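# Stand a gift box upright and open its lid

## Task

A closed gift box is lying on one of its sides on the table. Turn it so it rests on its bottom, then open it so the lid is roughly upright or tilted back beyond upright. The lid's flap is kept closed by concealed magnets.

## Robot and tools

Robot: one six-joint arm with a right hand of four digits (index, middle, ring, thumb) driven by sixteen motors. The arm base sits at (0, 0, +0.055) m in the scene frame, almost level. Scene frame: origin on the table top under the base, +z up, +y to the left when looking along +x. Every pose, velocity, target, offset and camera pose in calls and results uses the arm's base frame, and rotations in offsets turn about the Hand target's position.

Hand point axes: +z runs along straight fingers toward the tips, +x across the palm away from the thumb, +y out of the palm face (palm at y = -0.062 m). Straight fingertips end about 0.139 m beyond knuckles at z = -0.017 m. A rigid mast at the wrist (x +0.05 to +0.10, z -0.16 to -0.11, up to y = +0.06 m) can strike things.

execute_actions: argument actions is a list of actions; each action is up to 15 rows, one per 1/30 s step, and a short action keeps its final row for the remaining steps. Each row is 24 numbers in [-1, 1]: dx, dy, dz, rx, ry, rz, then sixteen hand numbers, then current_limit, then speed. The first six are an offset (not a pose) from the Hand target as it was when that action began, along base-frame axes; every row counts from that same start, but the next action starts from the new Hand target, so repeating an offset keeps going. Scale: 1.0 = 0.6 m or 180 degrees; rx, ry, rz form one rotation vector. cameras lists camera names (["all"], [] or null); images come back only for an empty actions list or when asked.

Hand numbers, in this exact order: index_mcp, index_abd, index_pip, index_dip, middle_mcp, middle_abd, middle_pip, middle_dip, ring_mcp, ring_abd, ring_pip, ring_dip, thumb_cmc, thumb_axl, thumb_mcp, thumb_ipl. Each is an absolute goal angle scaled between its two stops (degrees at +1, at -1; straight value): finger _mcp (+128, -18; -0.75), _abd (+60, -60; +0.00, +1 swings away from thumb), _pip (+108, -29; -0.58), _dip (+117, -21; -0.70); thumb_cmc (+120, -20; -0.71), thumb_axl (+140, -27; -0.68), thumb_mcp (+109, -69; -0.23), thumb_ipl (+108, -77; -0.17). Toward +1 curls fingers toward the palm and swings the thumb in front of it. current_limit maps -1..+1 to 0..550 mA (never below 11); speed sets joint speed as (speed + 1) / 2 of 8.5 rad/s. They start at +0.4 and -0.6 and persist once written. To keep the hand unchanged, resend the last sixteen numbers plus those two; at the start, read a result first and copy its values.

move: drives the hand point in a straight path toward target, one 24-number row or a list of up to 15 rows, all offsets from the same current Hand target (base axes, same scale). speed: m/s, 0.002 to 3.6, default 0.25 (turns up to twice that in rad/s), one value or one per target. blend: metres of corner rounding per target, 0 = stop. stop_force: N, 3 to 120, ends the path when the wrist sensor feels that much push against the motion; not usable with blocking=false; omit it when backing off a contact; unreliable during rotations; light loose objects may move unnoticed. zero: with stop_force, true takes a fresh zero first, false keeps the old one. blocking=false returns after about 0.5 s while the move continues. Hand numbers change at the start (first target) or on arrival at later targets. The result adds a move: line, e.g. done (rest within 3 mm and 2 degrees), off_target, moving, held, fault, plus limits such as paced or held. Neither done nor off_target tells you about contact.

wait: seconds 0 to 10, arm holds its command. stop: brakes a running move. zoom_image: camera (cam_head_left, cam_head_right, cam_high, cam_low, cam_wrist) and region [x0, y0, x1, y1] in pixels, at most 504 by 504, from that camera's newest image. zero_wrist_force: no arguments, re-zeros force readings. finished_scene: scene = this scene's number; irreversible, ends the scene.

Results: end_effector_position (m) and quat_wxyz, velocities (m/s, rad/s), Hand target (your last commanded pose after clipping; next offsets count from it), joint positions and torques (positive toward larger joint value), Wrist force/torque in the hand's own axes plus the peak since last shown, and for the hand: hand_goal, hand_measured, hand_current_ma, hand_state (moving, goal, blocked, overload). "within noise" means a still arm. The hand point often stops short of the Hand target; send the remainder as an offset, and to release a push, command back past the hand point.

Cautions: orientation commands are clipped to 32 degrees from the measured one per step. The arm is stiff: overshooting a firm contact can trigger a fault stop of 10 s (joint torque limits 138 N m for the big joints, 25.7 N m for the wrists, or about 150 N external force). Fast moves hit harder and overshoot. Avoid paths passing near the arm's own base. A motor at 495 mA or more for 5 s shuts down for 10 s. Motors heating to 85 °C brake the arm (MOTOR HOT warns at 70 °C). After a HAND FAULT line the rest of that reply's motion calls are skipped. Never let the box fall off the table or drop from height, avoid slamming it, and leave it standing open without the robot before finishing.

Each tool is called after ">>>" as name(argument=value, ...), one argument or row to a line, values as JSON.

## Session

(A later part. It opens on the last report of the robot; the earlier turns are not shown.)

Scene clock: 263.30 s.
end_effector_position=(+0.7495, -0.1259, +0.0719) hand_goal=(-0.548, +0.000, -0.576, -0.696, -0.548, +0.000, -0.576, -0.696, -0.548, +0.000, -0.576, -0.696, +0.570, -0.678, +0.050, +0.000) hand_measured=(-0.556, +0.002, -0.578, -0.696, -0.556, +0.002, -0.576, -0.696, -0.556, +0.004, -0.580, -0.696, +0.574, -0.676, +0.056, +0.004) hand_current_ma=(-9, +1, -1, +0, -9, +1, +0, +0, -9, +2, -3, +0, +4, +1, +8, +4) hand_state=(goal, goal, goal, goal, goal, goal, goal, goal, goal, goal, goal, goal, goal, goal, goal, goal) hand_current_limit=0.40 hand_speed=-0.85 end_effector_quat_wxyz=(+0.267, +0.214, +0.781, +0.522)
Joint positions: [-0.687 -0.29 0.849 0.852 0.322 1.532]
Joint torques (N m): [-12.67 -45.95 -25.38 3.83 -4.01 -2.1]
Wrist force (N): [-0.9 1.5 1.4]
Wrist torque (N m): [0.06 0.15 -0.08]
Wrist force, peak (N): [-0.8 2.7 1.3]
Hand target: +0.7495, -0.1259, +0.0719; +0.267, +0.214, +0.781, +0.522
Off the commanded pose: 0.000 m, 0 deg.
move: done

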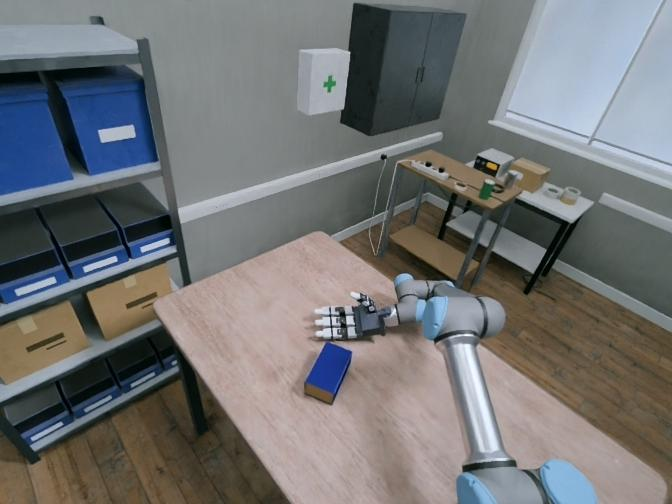

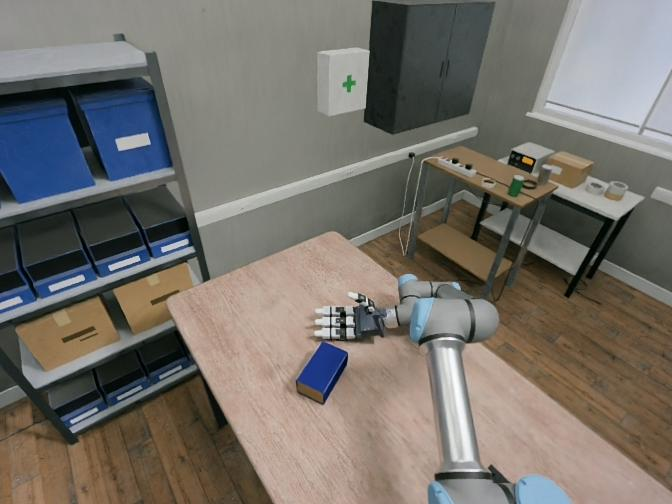

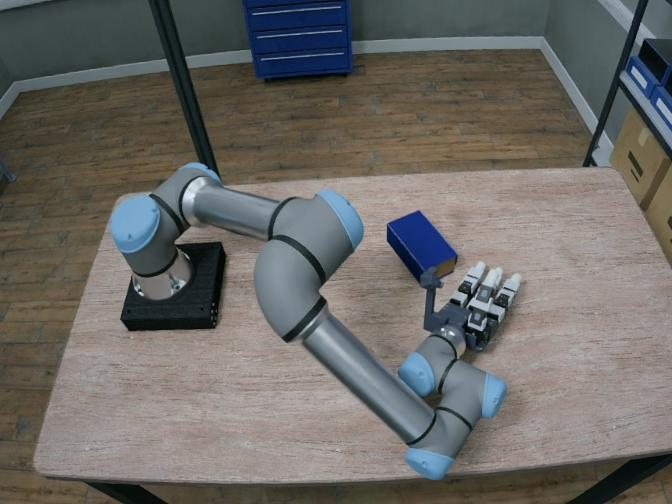

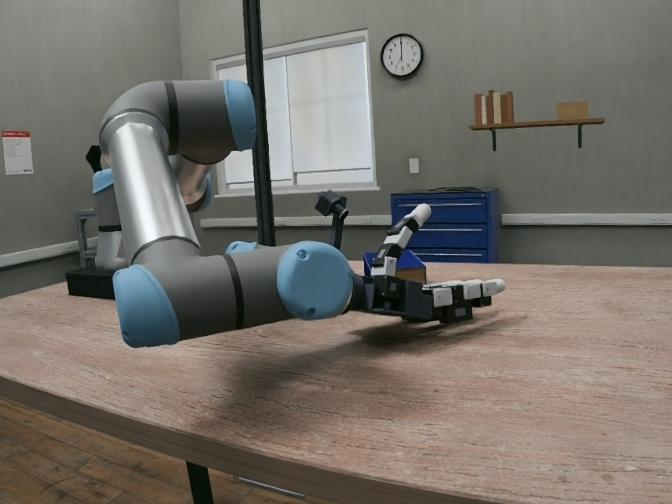

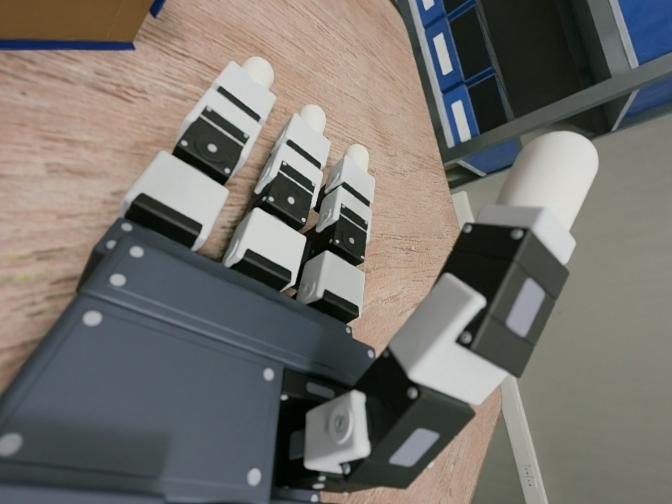

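>>> move(
  target=[
    [0,-0.05,0.4,0,0,0,-0.89,0,-0.431,0.174,-0.89,0,-0.431,0.174,-0.89,0,-0.431,0.174,0.571,-0.678,-0.449,-0.168,0.4,0.2],
    [-0.231,0.323,0.35,-0.682,-0.432,0.327,-0.89,0,-0.431,0.174,-0.89,0,-0.431,0.174,-0.89,0,-0.431,0.174,0.571,-0.678,-0.449,-0.168,0.4,0.2],
  ],
  speed=0.5,
  cameras=["all"],
)

>>> zoom_image(
  camera="cam_high",
  region=[350, 150, 510, 310],
)

>>> zoom_image(
  camera="cam_low",
  region=[300, 160, 500, 320],
)

>>> zoom_image(
  camera="cam_head_left",
  region=[270, 290, 430, 420],
)

Scene clock: 332.10 s.
end_effector_position=(+0.6109, +0.0679, +0.2819) hand_goal=(-0.890, +0.000, -0.432, +0.174, -0.890, +0.000, -0.432, +0.174, -0.890, +0.000, -0.432, +0.174, +0.570, -0.678, -0.450, -0.168) hand_measured=(-0.884, +0.002, -0.432, +0.170, -0.884, +0.002, -0.432, +0.172, -0.884, +0.002, -0.432, +0.172, +0.574, -0.676, -0.448, -0.166) hand_current_ma=(+6, +1, +0, -2, +6, +1, +0, -2, +7, +2, +0, -2, +3, +1, +2, +2) hand_state=(goal, goal, goal, goal, goal, goal, goal, goal, goal, goal, goal, goal, goal, goal, goal, goal) hand_current_limit=0.40 hand_speed=0.20 end_effector_quat_wxyz=(-0.405, +0.703, -0.506, +0.292)
Joint positions: [-0.294 -1.293 1.343 0.567 1.047 -0.341]
Joint torques (N m): [14.86 -47.23 -14.25 -1.58 1.59 -2.05]
Wrist force (N): [-1.5 -0.6 0.6]
Wrist torque (N m): [0.23 0.13 0.28]
Wrist force, peak (N): [-1.9 12.2 1.5]
Hand target: +0.6109, +0.0679, +0.2819; -0.405, +0.703, -0.506, +0.292
Off the commanded pose: 0.000 m, 0 deg.
move: done

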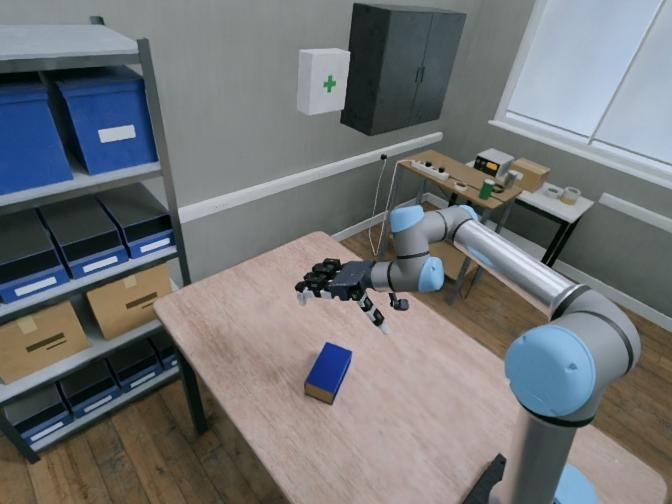

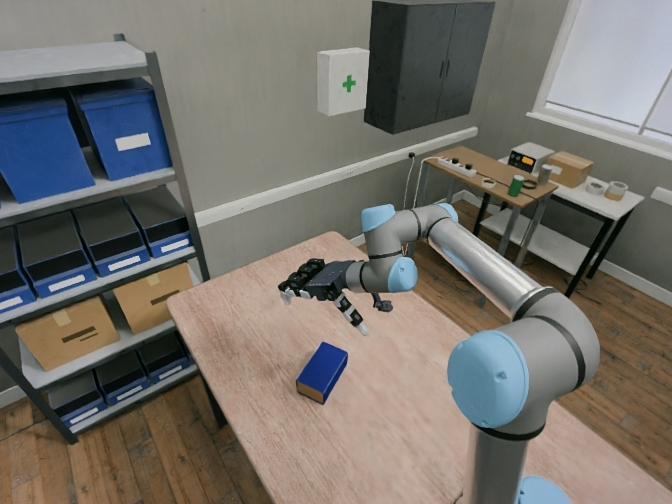

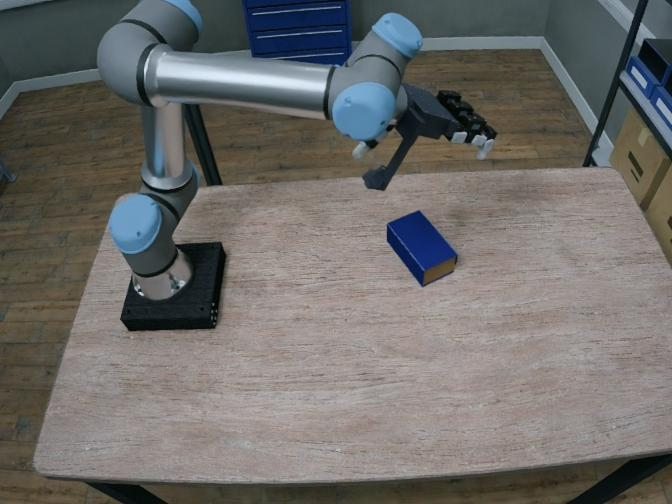

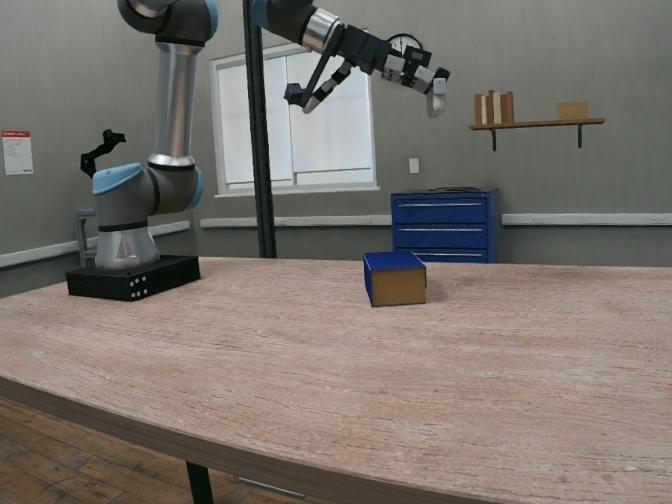

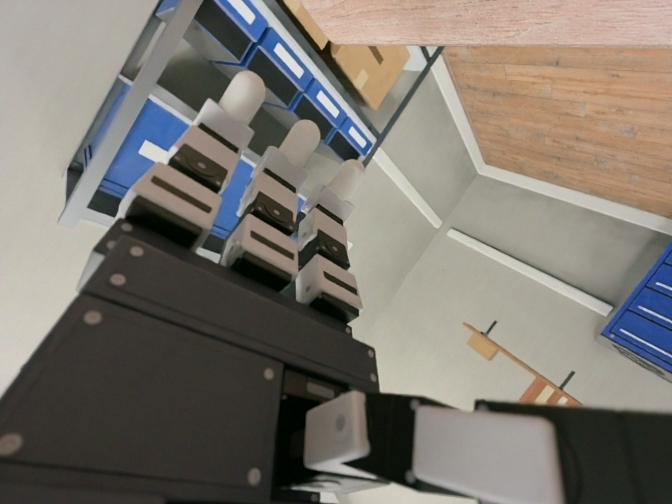

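Scaled by 3.150 from the camera's 672x504 image, which has a finer 960x720 frame.

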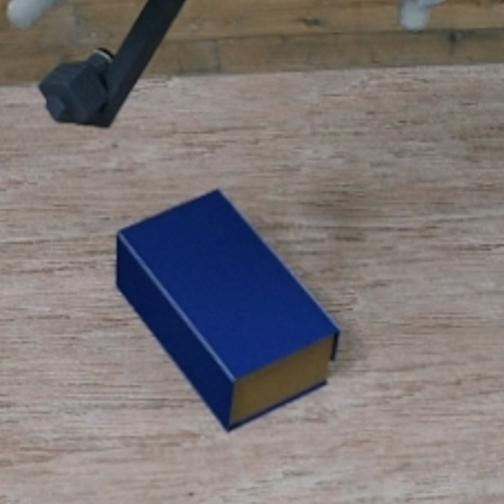

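Scaled by 2.520 from the camera's 672x504 image, which has a finer 960x720 frame.

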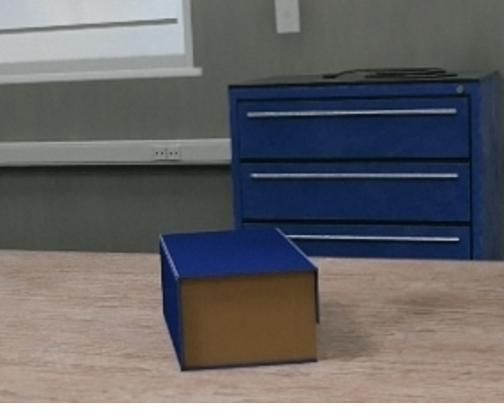

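Scaled by 3.150 from the camera's 672x504 image, which has a finer 960x720 frame.

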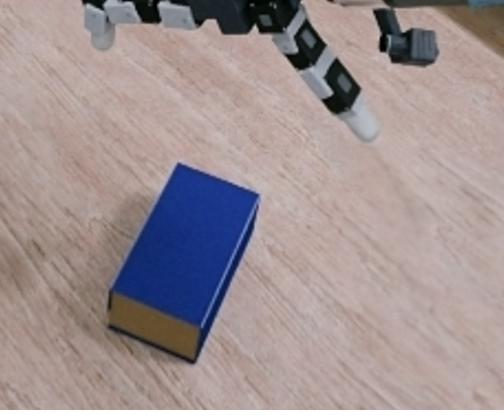

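>>> move(
  target=[
    [0,0,-0.37,0,0,0,-0.89,0,-0.431,0.174,-0.89,0,-0.431,0.174,-0.89,0,-0.431,0.174,0.571,-0.678,-0.449,-0.168,0.4,0.2],
  ],
  speed=0.3,
  cameras=["all"],
)

>>> zoom_image(
  camera="cam_high",
  region=[350, 150, 510, 310],
)

>>> zoom_image(
  camera="cam_low",
  region=[300, 160, 500, 320],
)

>>> zoom_image(
  camera="cam_head_left",
  region=[270, 290, 430, 420],
)

Scene clock: 343.73 s.
end_effector_position=(+0.6109, +0.0679, +0.0599) hand_goal=(-0.890, +0.000, -0.432, +0.174, -0.890, +0.000, -0.432, +0.174, -0.890, +0.000, -0.432, +0.174, +0.570, -0.678, -0.450, -0.168) hand_measured=(-0.882, +0.002, -0.432, +0.170, -0.882, +0.002, -0.432, +0.172, -0.882, +0.002, -0.432, +0.172, +0.574, -0.676, -0.448, -0.166) hand_current_ma=(+8, +1, +0, -2, +8, +1, +0, -2, +9, +2, +0, -2, +3, +1, +2, +2) hand_state=(goal, goal, goal, goal, goal, goal, goal, goal, goal, goal, goal, goal, goal, goal, goal, goal) hand_current_limit=0.40 hand_speed=0.20 end_effector_quat_wxyz=(-0.405, +0.703, -0.506, +0.292)
Joint positions: [-0.294 -1.13 1.716 0.03 1.047 -0.341]
Joint torques (N m): [12.9 -23.88 -10.27 -1.42 1.53 1.98]
Wrist force (N): [-1.6 -0.8 0.8]
Wrist torque (N m): [0.20 0.16 0.17]
Wrist force, peak (N): [-1.4 -2.5 -0.4]
Hand target: +0.6109, +0.0679, +0.0599; -0.405, +0.703, -0.506, +0.292
Off the commanded pose: 0.000 m, 0 deg.
move: done

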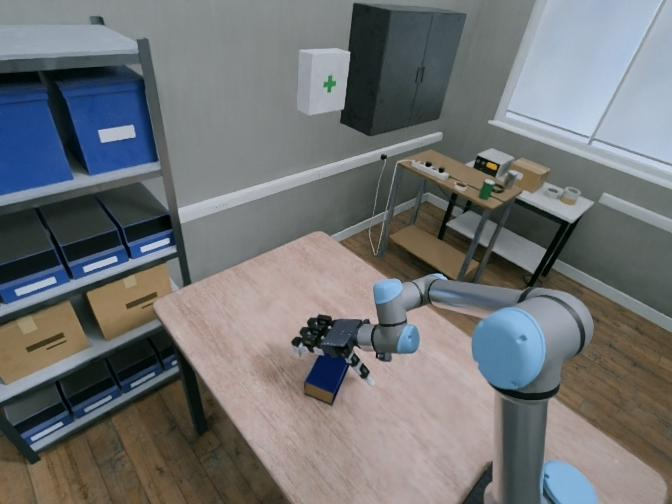

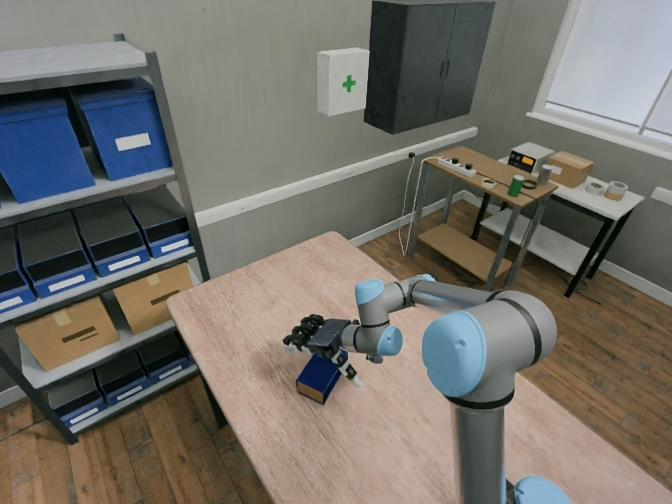

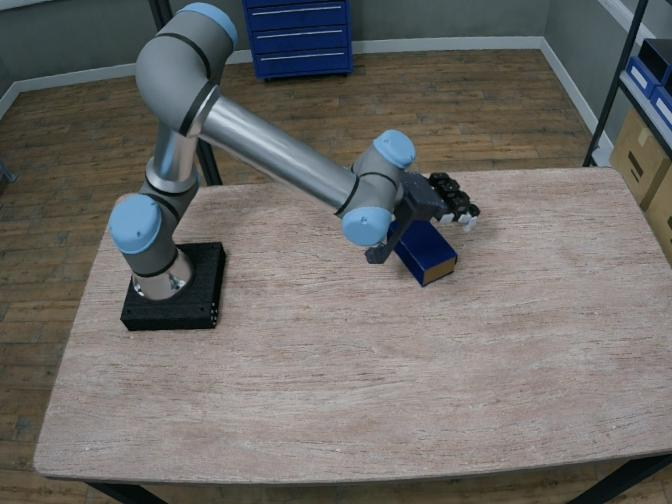

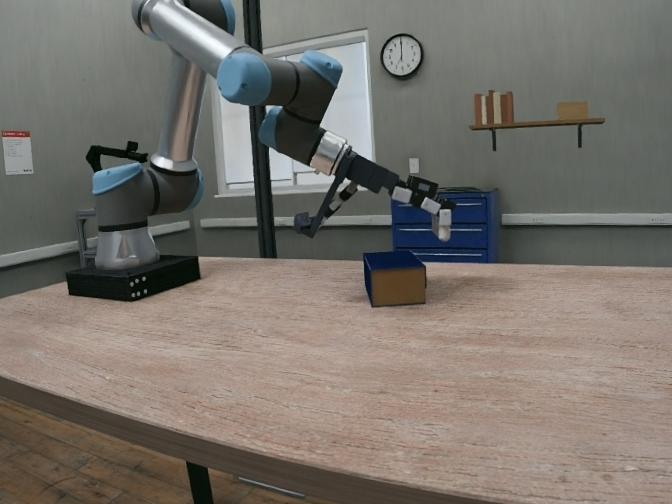

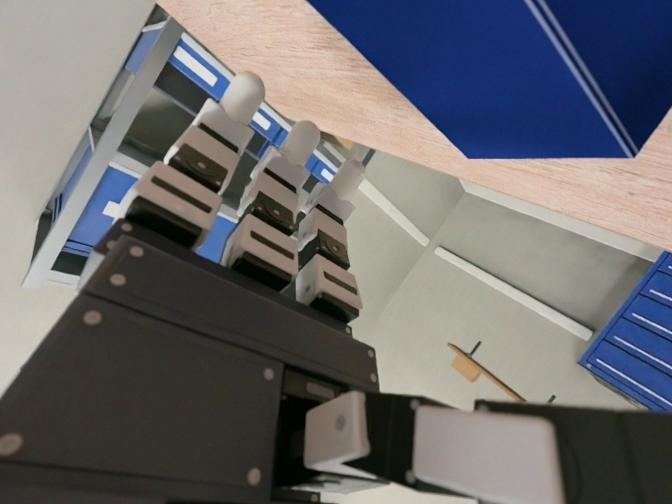

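Scaled by 3.150 from the camera's 672x504 image, which has a finer 960x720 frame.

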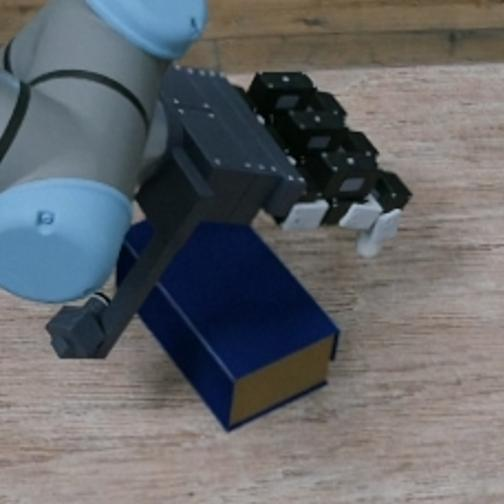

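Scaled by 2.520 from the camera's 672x504 image, which has a finer 960x720 frame.

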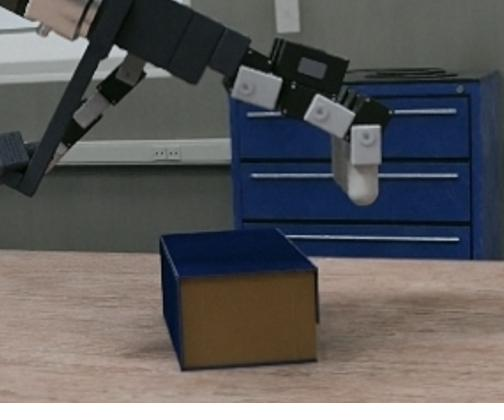

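Scaled by 3.150 from the camera's 672x504 image, which has a finer 960x720 frame.

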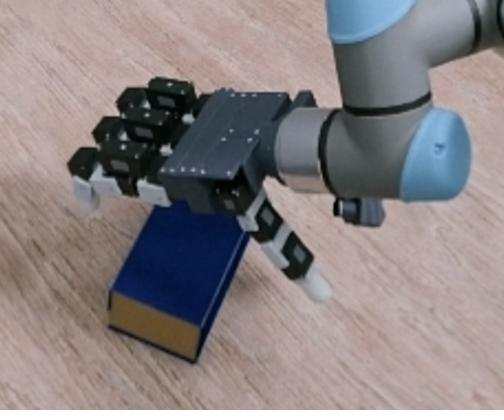

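>>> move(
  target=[
    [0.032,-0.042,0,0,0,0,-0.89,0,-0.431,0.174,-0.89,0,-0.431,0.174,-0.89,0,-0.431,0.174,0.571,-0.678,-0.449,-0.168,0.4,0.2],
    [0.032,-0.042,-0.112,0,0,0,-0.89,0,-0.431,0.174,-0.89,0,-0.431,0.174,-0.89,0,-0.431,0.174,0.571,-0.678,-0.449,-0.168,0.4,0.2],
  ],
  speed=0.1,
  stop_force=5,
  cameras=["all"],
)

>>> zoom_image(
  camera="cam_high",
  region=[350, 150, 510, 310],
)

>>> zoom_image(
  camera="cam_low",
  region=[300, 160, 500, 320],
)

>>> zoom_image(
  camera="cam_head_left",
  region=[270, 290, 430, 420],
)

Scene clock: 357.73 s.
end_effector_position=(+0.6301, +0.0427, -0.0073) hand_goal=(-0.890, +0.000, -0.432, +0.174, -0.890, +0.000, -0.432, +0.174, -0.890, +0.000, -0.432, +0.174, +0.570, -0.678, -0.450, -0.168) hand_measured=(-0.882, +0.002, -0.432, +0.170, -0.882, +0.002, -0.432, +0.172, -0.882, +0.002, -0.432, +0.172, +0.572, -0.676, -0.448, -0.166) hand_current_ma=(+8, +1, +0, -2, +8, +1, +0, -2, +9, +1, +0, -2, +2, +1, +2, +2) hand_state=(goal, goal, goal, goal, goal, goal, goal, goal, goal, goal, goal, goal, goal, goal, goal, goal) hand_current_limit=0.40 hand_speed=0.20 end_effector_quat_wxyz=(-0.405, +0.703, -0.506, +0.292)
Joint positions: [-0.333 -0.99 1.702 -0.082 1.015 -0.368]
Joint torques (N m): [15.27 -27.93 -7.36 -1.64 0.57 1.74]
Wrist force (N): [-1.6 -1.0 1.0]
Wrist torque (N m): [0.14 0.13 0.27]
Wrist force, peak (N): [-2.8 -0.2 0.9]
Hand target: +0.6301, +0.0427, -0.0073; -0.405, +0.703, -0.506, +0.292
Off the commanded pose: 0.000 m, 0 deg.
move: done

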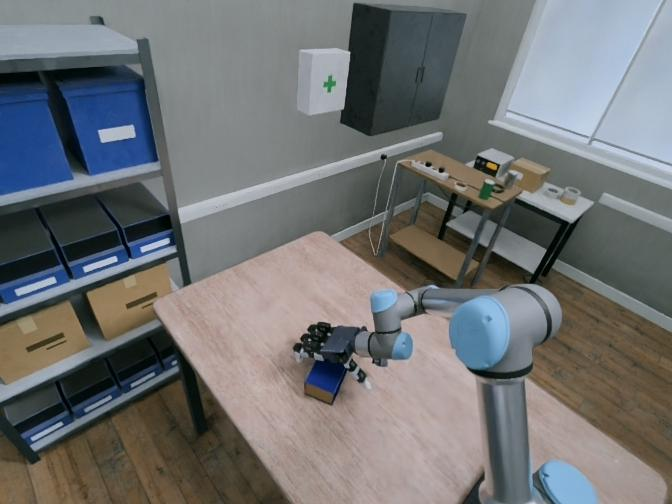

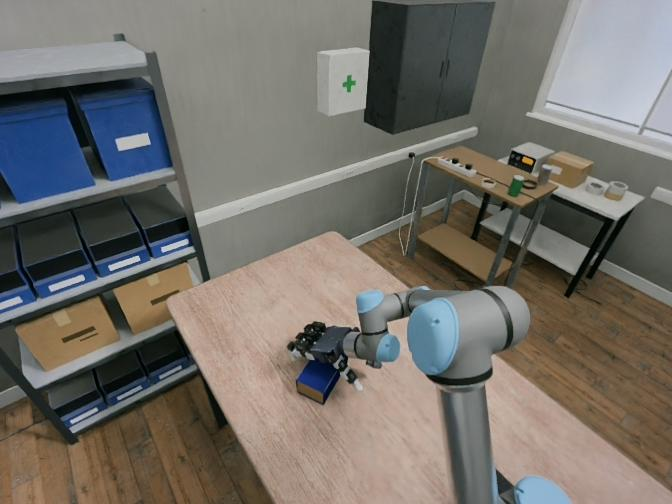

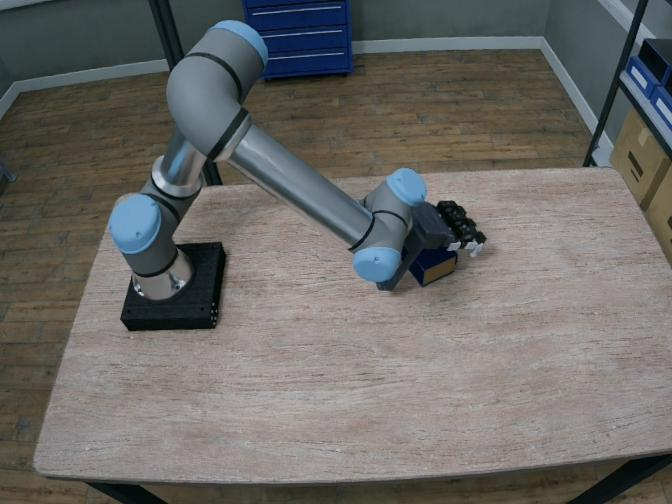

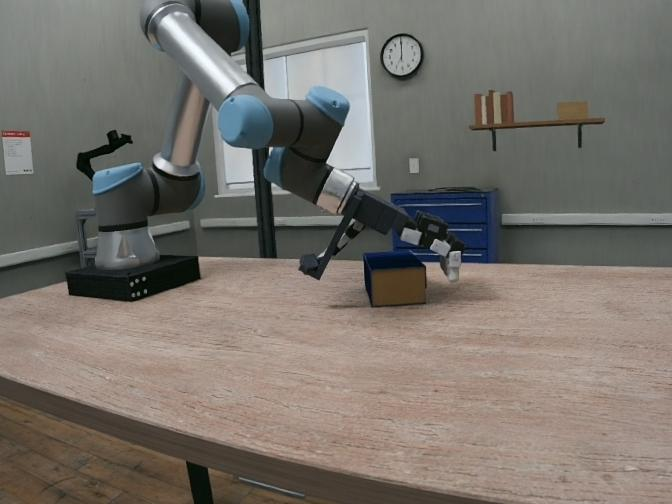

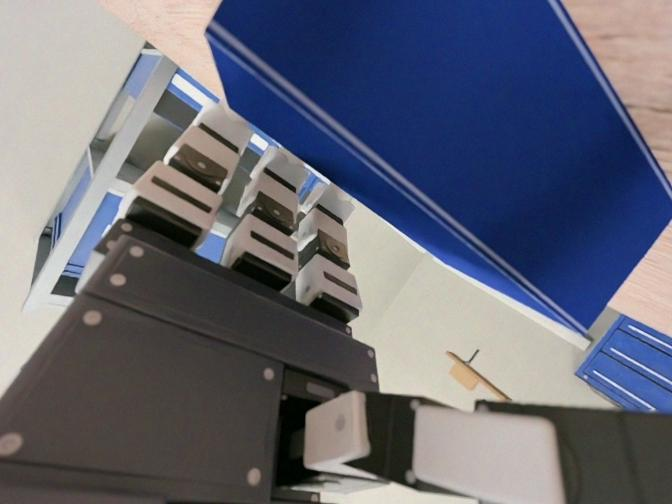

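Scaled by 3.150 from the camera's 672x504 image, which has a finer 960x720 frame.

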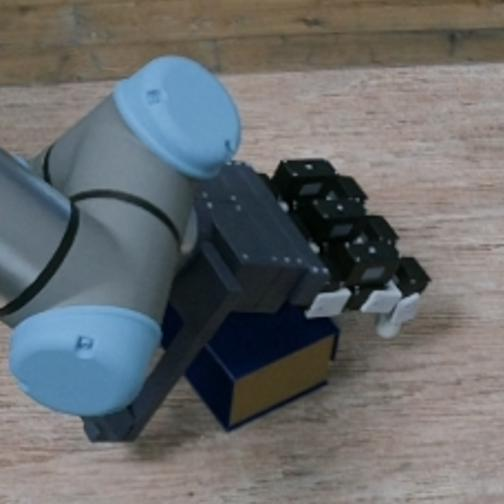

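Scaled by 2.520 from the camera's 672x504 image, which has a finer 960x720 frame.

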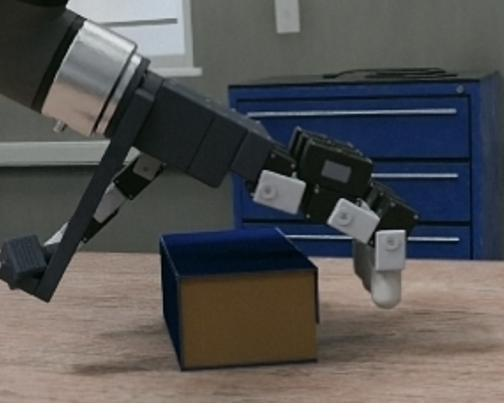

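Scaled by 3.150 from the camera's 672x504 image, which has a finer 960x720 frame.

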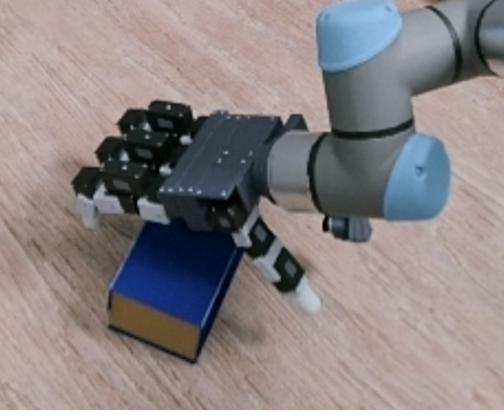

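>>> move(
  target=[
    [-0.005,-0.063,0,0,0,0,-0.89,0,-0.431,0.174,-0.89,0,-0.431,0.174,-0.89,0,-0.431,0.174,0.571,-0.678,-0.449,-0.168,0.4,-0.5],
  ],
  speed=0.1,
  stop_force=5,
  cameras=["all"],
)

>>> zoom_image(
  camera="cam_high",
  region=[350, 150, 510, 310],
)

>>> zoom_image(
  camera="cam_low",
  region=[300, 160, 500, 320],
)

>>> zoom_image(
  camera="cam_head_left",
  region=[270, 290, 430, 420],
)

Scene clock: 371.47 s.
end_effector_position=(+0.6271, +0.0049, -0.0073) hand_goal=(-0.890, +0.000, -0.432, +0.174, -0.890, +0.000, -0.432, +0.174, -0.890, +0.000, -0.432, +0.174, +0.570, -0.678, -0.450, -0.168) hand_measured=(-0.882, +0.002, -0.432, +0.170, -0.882, +0.002, -0.432, +0.172, -0.882, +0.002, -0.432, +0.172, +0.572, -0.676, -0.448, -0.166) hand_current_ma=(+8, +1, +0, -2, +8, +1, +0, -2, +9, +1, +0, -2, +2, +1, +2, +2) hand_state=(goal, goal, goal, goal, goal, goal, goal, goal, goal, goal, goal, goal, goal, goal, goal, goal) hand_current_limit=0.40 hand_speed=-0.50 end_effector_quat_wxyz=(-0.405, +0.703, -0.506, +0.292)
Joint positions: [-0.41 -0.982 1.693 -0.05 0.953 -0.424]
Joint torques (N m): [-12.97 -27.47 -24.58 2.07 -3.02 -1.9]
Wrist force (N): [-1.6 -0.7 0.7]
Wrist torque (N m): [0.21 0.15 0.26]
Wrist force, peak (N): [-2.6 -0.6 1.0]
Hand target: +0.6271, +0.0049, -0.0073; -0.405, +0.703, -0.506, +0.292
Off the commanded pose: 0.000 m, 0 deg.
move: done

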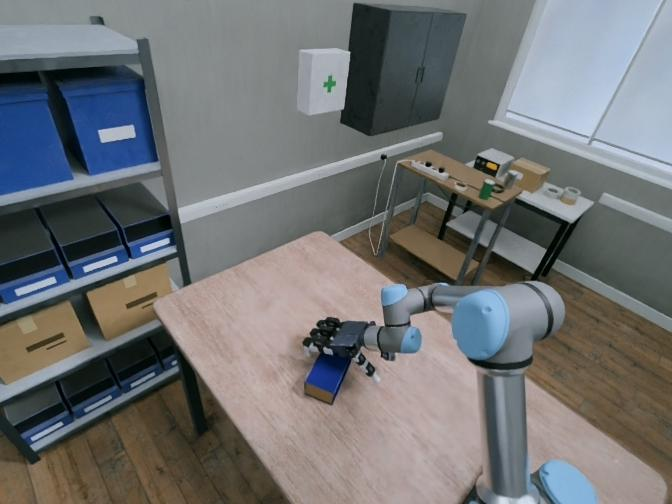

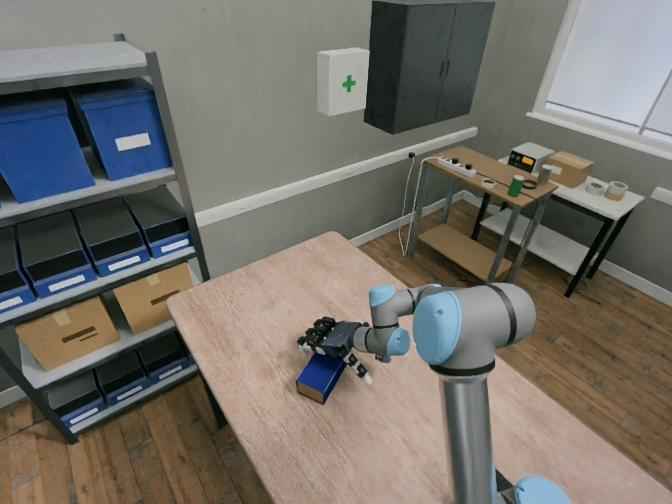

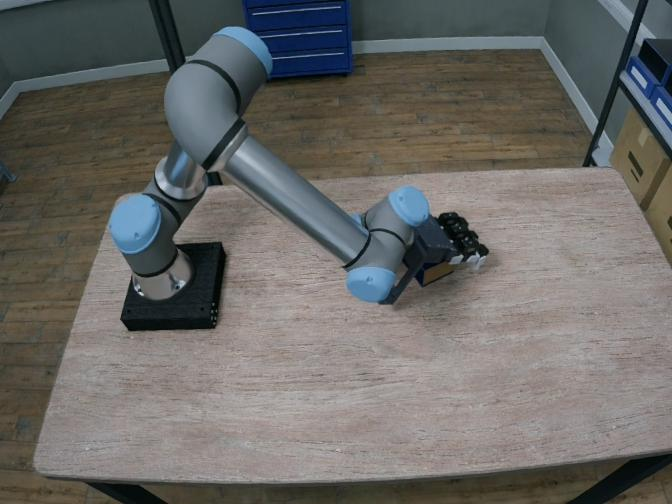

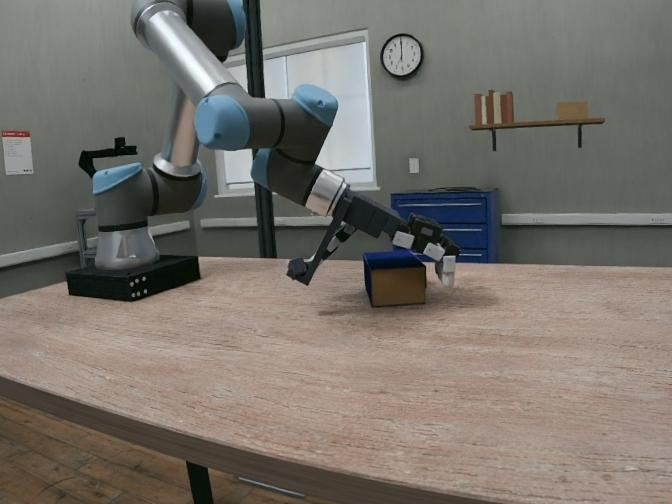

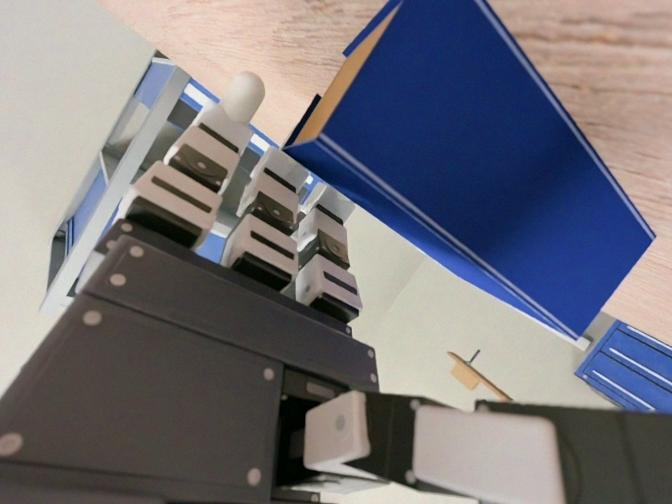

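Scaled by 3.150 from the camera's 672x504 image, which has a finer 960x720 frame.

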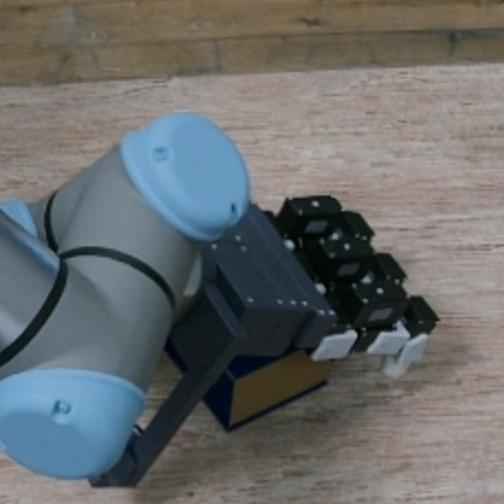

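Scaled by 2.520 from the camera's 672x504 image, which has a finer 960x720 frame.

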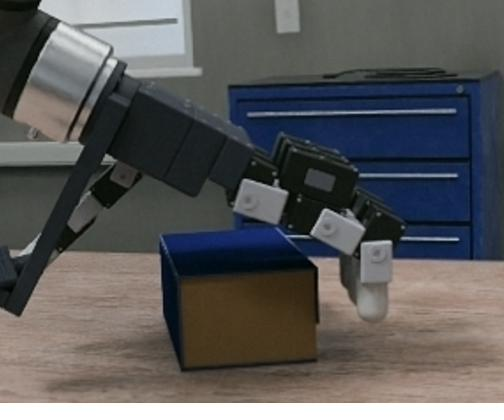

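Scaled by 3.150 from the camera's 672x504 image, which has a finer 960x720 frame.

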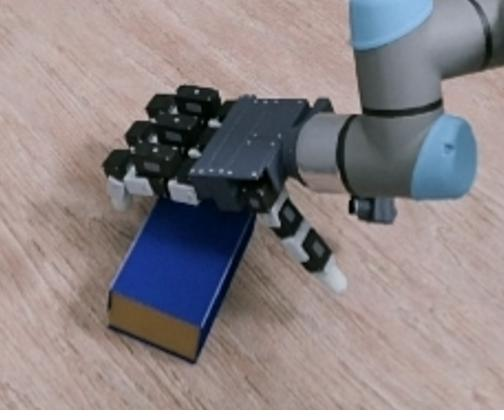

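>>> move(
  target=[
    [0.005,0.063,0,0,0,0,-0.89,0,-0.431,0.174,-0.89,0,-0.431,0.174,-0.89,0,-0.431,0.174,0.571,-0.678,-0.449,-0.168,0.4,-0.5],
  ],
  speed=0.15,
)

>>> move(
  target=[
    [0,0,0,0,0,0,-0.55,0,-0.577,0.333,-0.55,0,-0.577,0.333,-0.55,0,-0.577,0.333,0.571,-0.678,-0.449,0.438,0.2,-0.7],
    [0,0,0,0,0,0,-0.493,0,-0.577,0.333,-0.493,0,-0.577,0.333,-0.493,0,-0.577,0.333,0.571,-0.678,-0.15,0.438,0.2,-0.8],
  ],
  cameras=["all"],
)

>>> zoom_image(
  camera="cam_high",
  region=[350, 150, 510, 310],
)

>>> zoom_image(
  camera="cam_low",
  region=[300, 160, 500, 320],
)

>>> zoom_image(
  camera="cam_head_left",
  region=[270, 290, 430, 420],
)

Scene clock: 384.10 s.
end_effector_position=(+0.6301, +0.0426, -0.0073) hand_goal=(-0.890, +0.000, -0.432, +0.174, -0.890, +0.000, -0.432, +0.174, -0.890, +0.000, -0.432, +0.174, +0.570, -0.678, -0.450, -0.168) hand_measured=(-0.882, +0.002, -0.432, +0.170, -0.882, +0.002, -0.432, +0.172, -0.882, +0.002, -0.432, +0.172, +0.572, -0.676, -0.448, -0.166) hand_current_ma=(+8, +1, +0, -2, +8, +1, +0, -2, +9, +1, +0, -2, +2, +1, +2, +2) hand_state=(goal, goal, goal, goal, goal, goal, goal, goal, goal, goal, goal, goal, goal, goal, goal, goal) hand_current_limit=0.40 hand_speed=-0.50 end_effector_quat_wxyz=(-0.405, +0.703, -0.506, +0.292)
Joint positions: [-0.333 -0.99 1.702 -0.082 1.015 -0.368]
Joint torques (N m): [15.07 -52.51 -10.77 -1.46 1.32 1.86]
Wrist force (N): [-1.5 -0.8 0.9]
Wrist torque (N m): [0.17 0.13 0.18]
Wrist force, peak (N): [-2.0 -0.8 1.1]
Hand target: +0.6301, +0.0427, -0.0073; -0.405, +0.703, -0.506, +0.292
Off the commanded pose: 0.000 m, 0 deg.
move: done

Scene clock: 385.90 s.
end_effector_position=(+0.6301, +0.0427, -0.0073) hand_goal=(-0.494, +0.000, -0.578, +0.332, -0.494, +0.000, -0.578, +0.332, -0.494, +0.000, -0.578, +0.332, +0.570, -0.678, -0.150, +0.438) hand_measured=(-0.490, +0.002, -0.576, +0.328, -0.492, +0.002, -0.578, +0.330, -0.496, +0.002, -0.582, +0.328, +0.560, -0.682, -0.186, +0.430) hand_current_ma=(+3, +1, +2, -3, +1, +1, +0, -2, -1, +1, -3, -2, -12, -5, -98, -12) hand_state=(goal, goal, goal, goal, goal, goal, goal, goal, goal, goal, goal, goal, goal, goal, blocked, goal) hand_current_limit=0.20 hand_speed=-0.80 end_effector_quat_wxyz=(-0.405, +0.703, -0.506, +0.292)
Joint positions: [-0.333 -0.99 1.702 -0.082 1.015 -0.368]
Joint torques (N m): [14.11 -51.03 -21.42 -0.84 0.47 1.94]
Wrist force (N): [-1.7 -0.5 0.9]
Wrist torque (N m): [0.20 0.14 0.17]
Wrist force, peak (N): [-1.7 -1.5 0.9]
Hand target: +0.6301, +0.0427, -0.0073; -0.405, +0.703, -0.506, +0.292
Off the commanded pose: 0.000 m, 0 deg.
move: done

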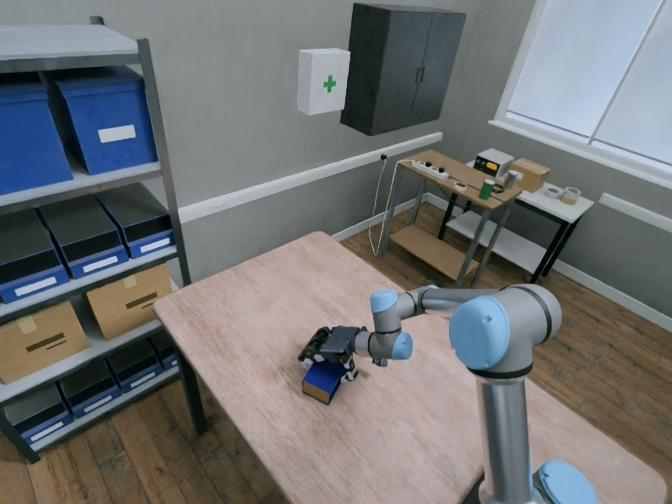

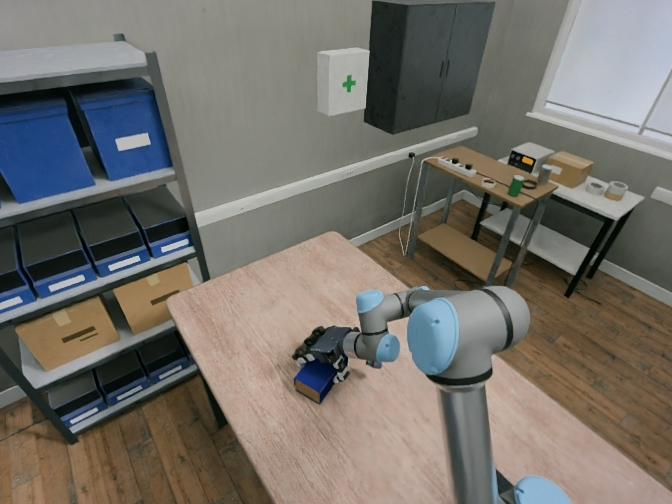

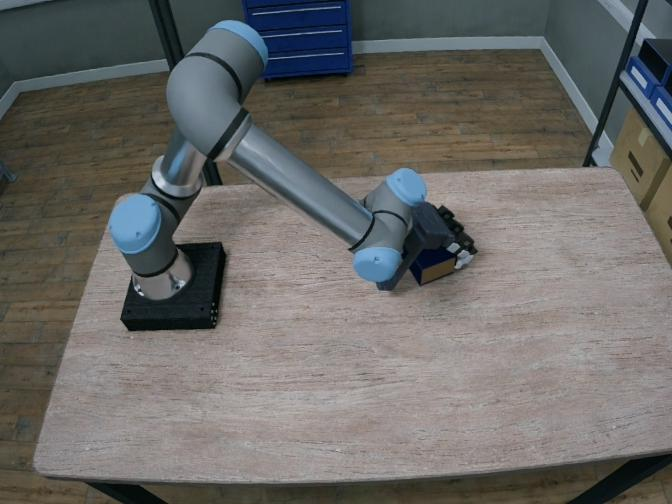

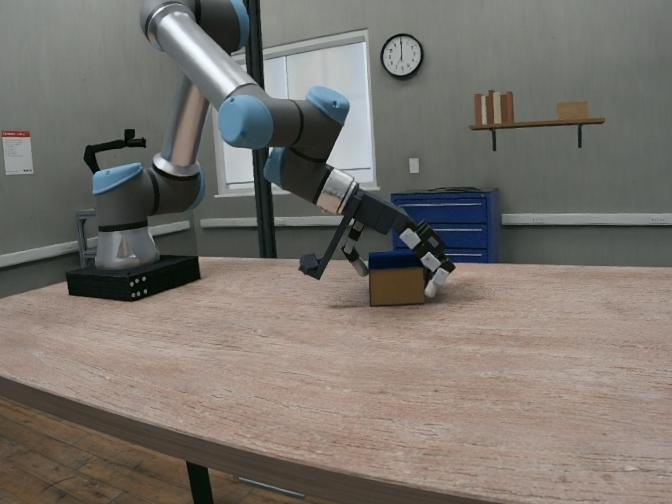

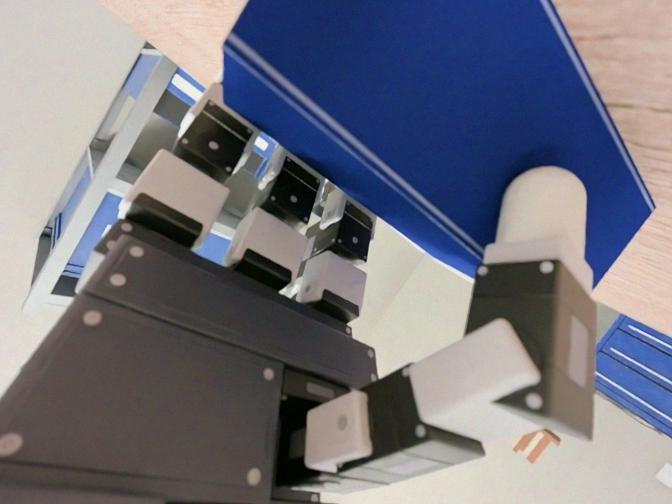

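Scaled by 3.150 from the camera's 672x504 image, which has a finer 960x720 frame.

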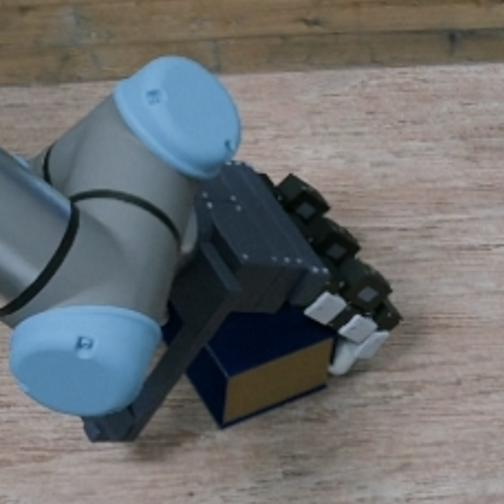

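Scaled by 2.520 from the camera's 672x504 image, which has a finer 960x720 frame.

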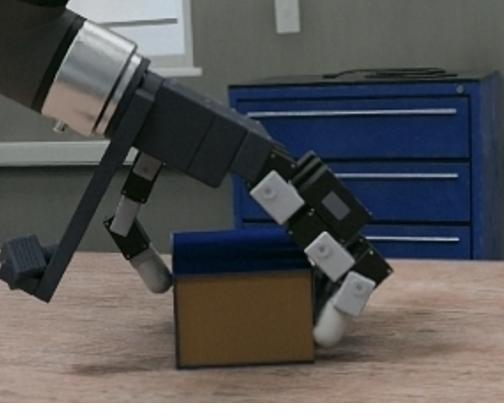

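Scaled by 3.150 from the camera's 672x504 image, which has a finer 960x720 frame.

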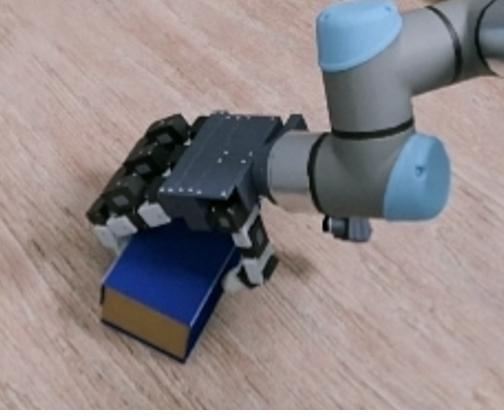

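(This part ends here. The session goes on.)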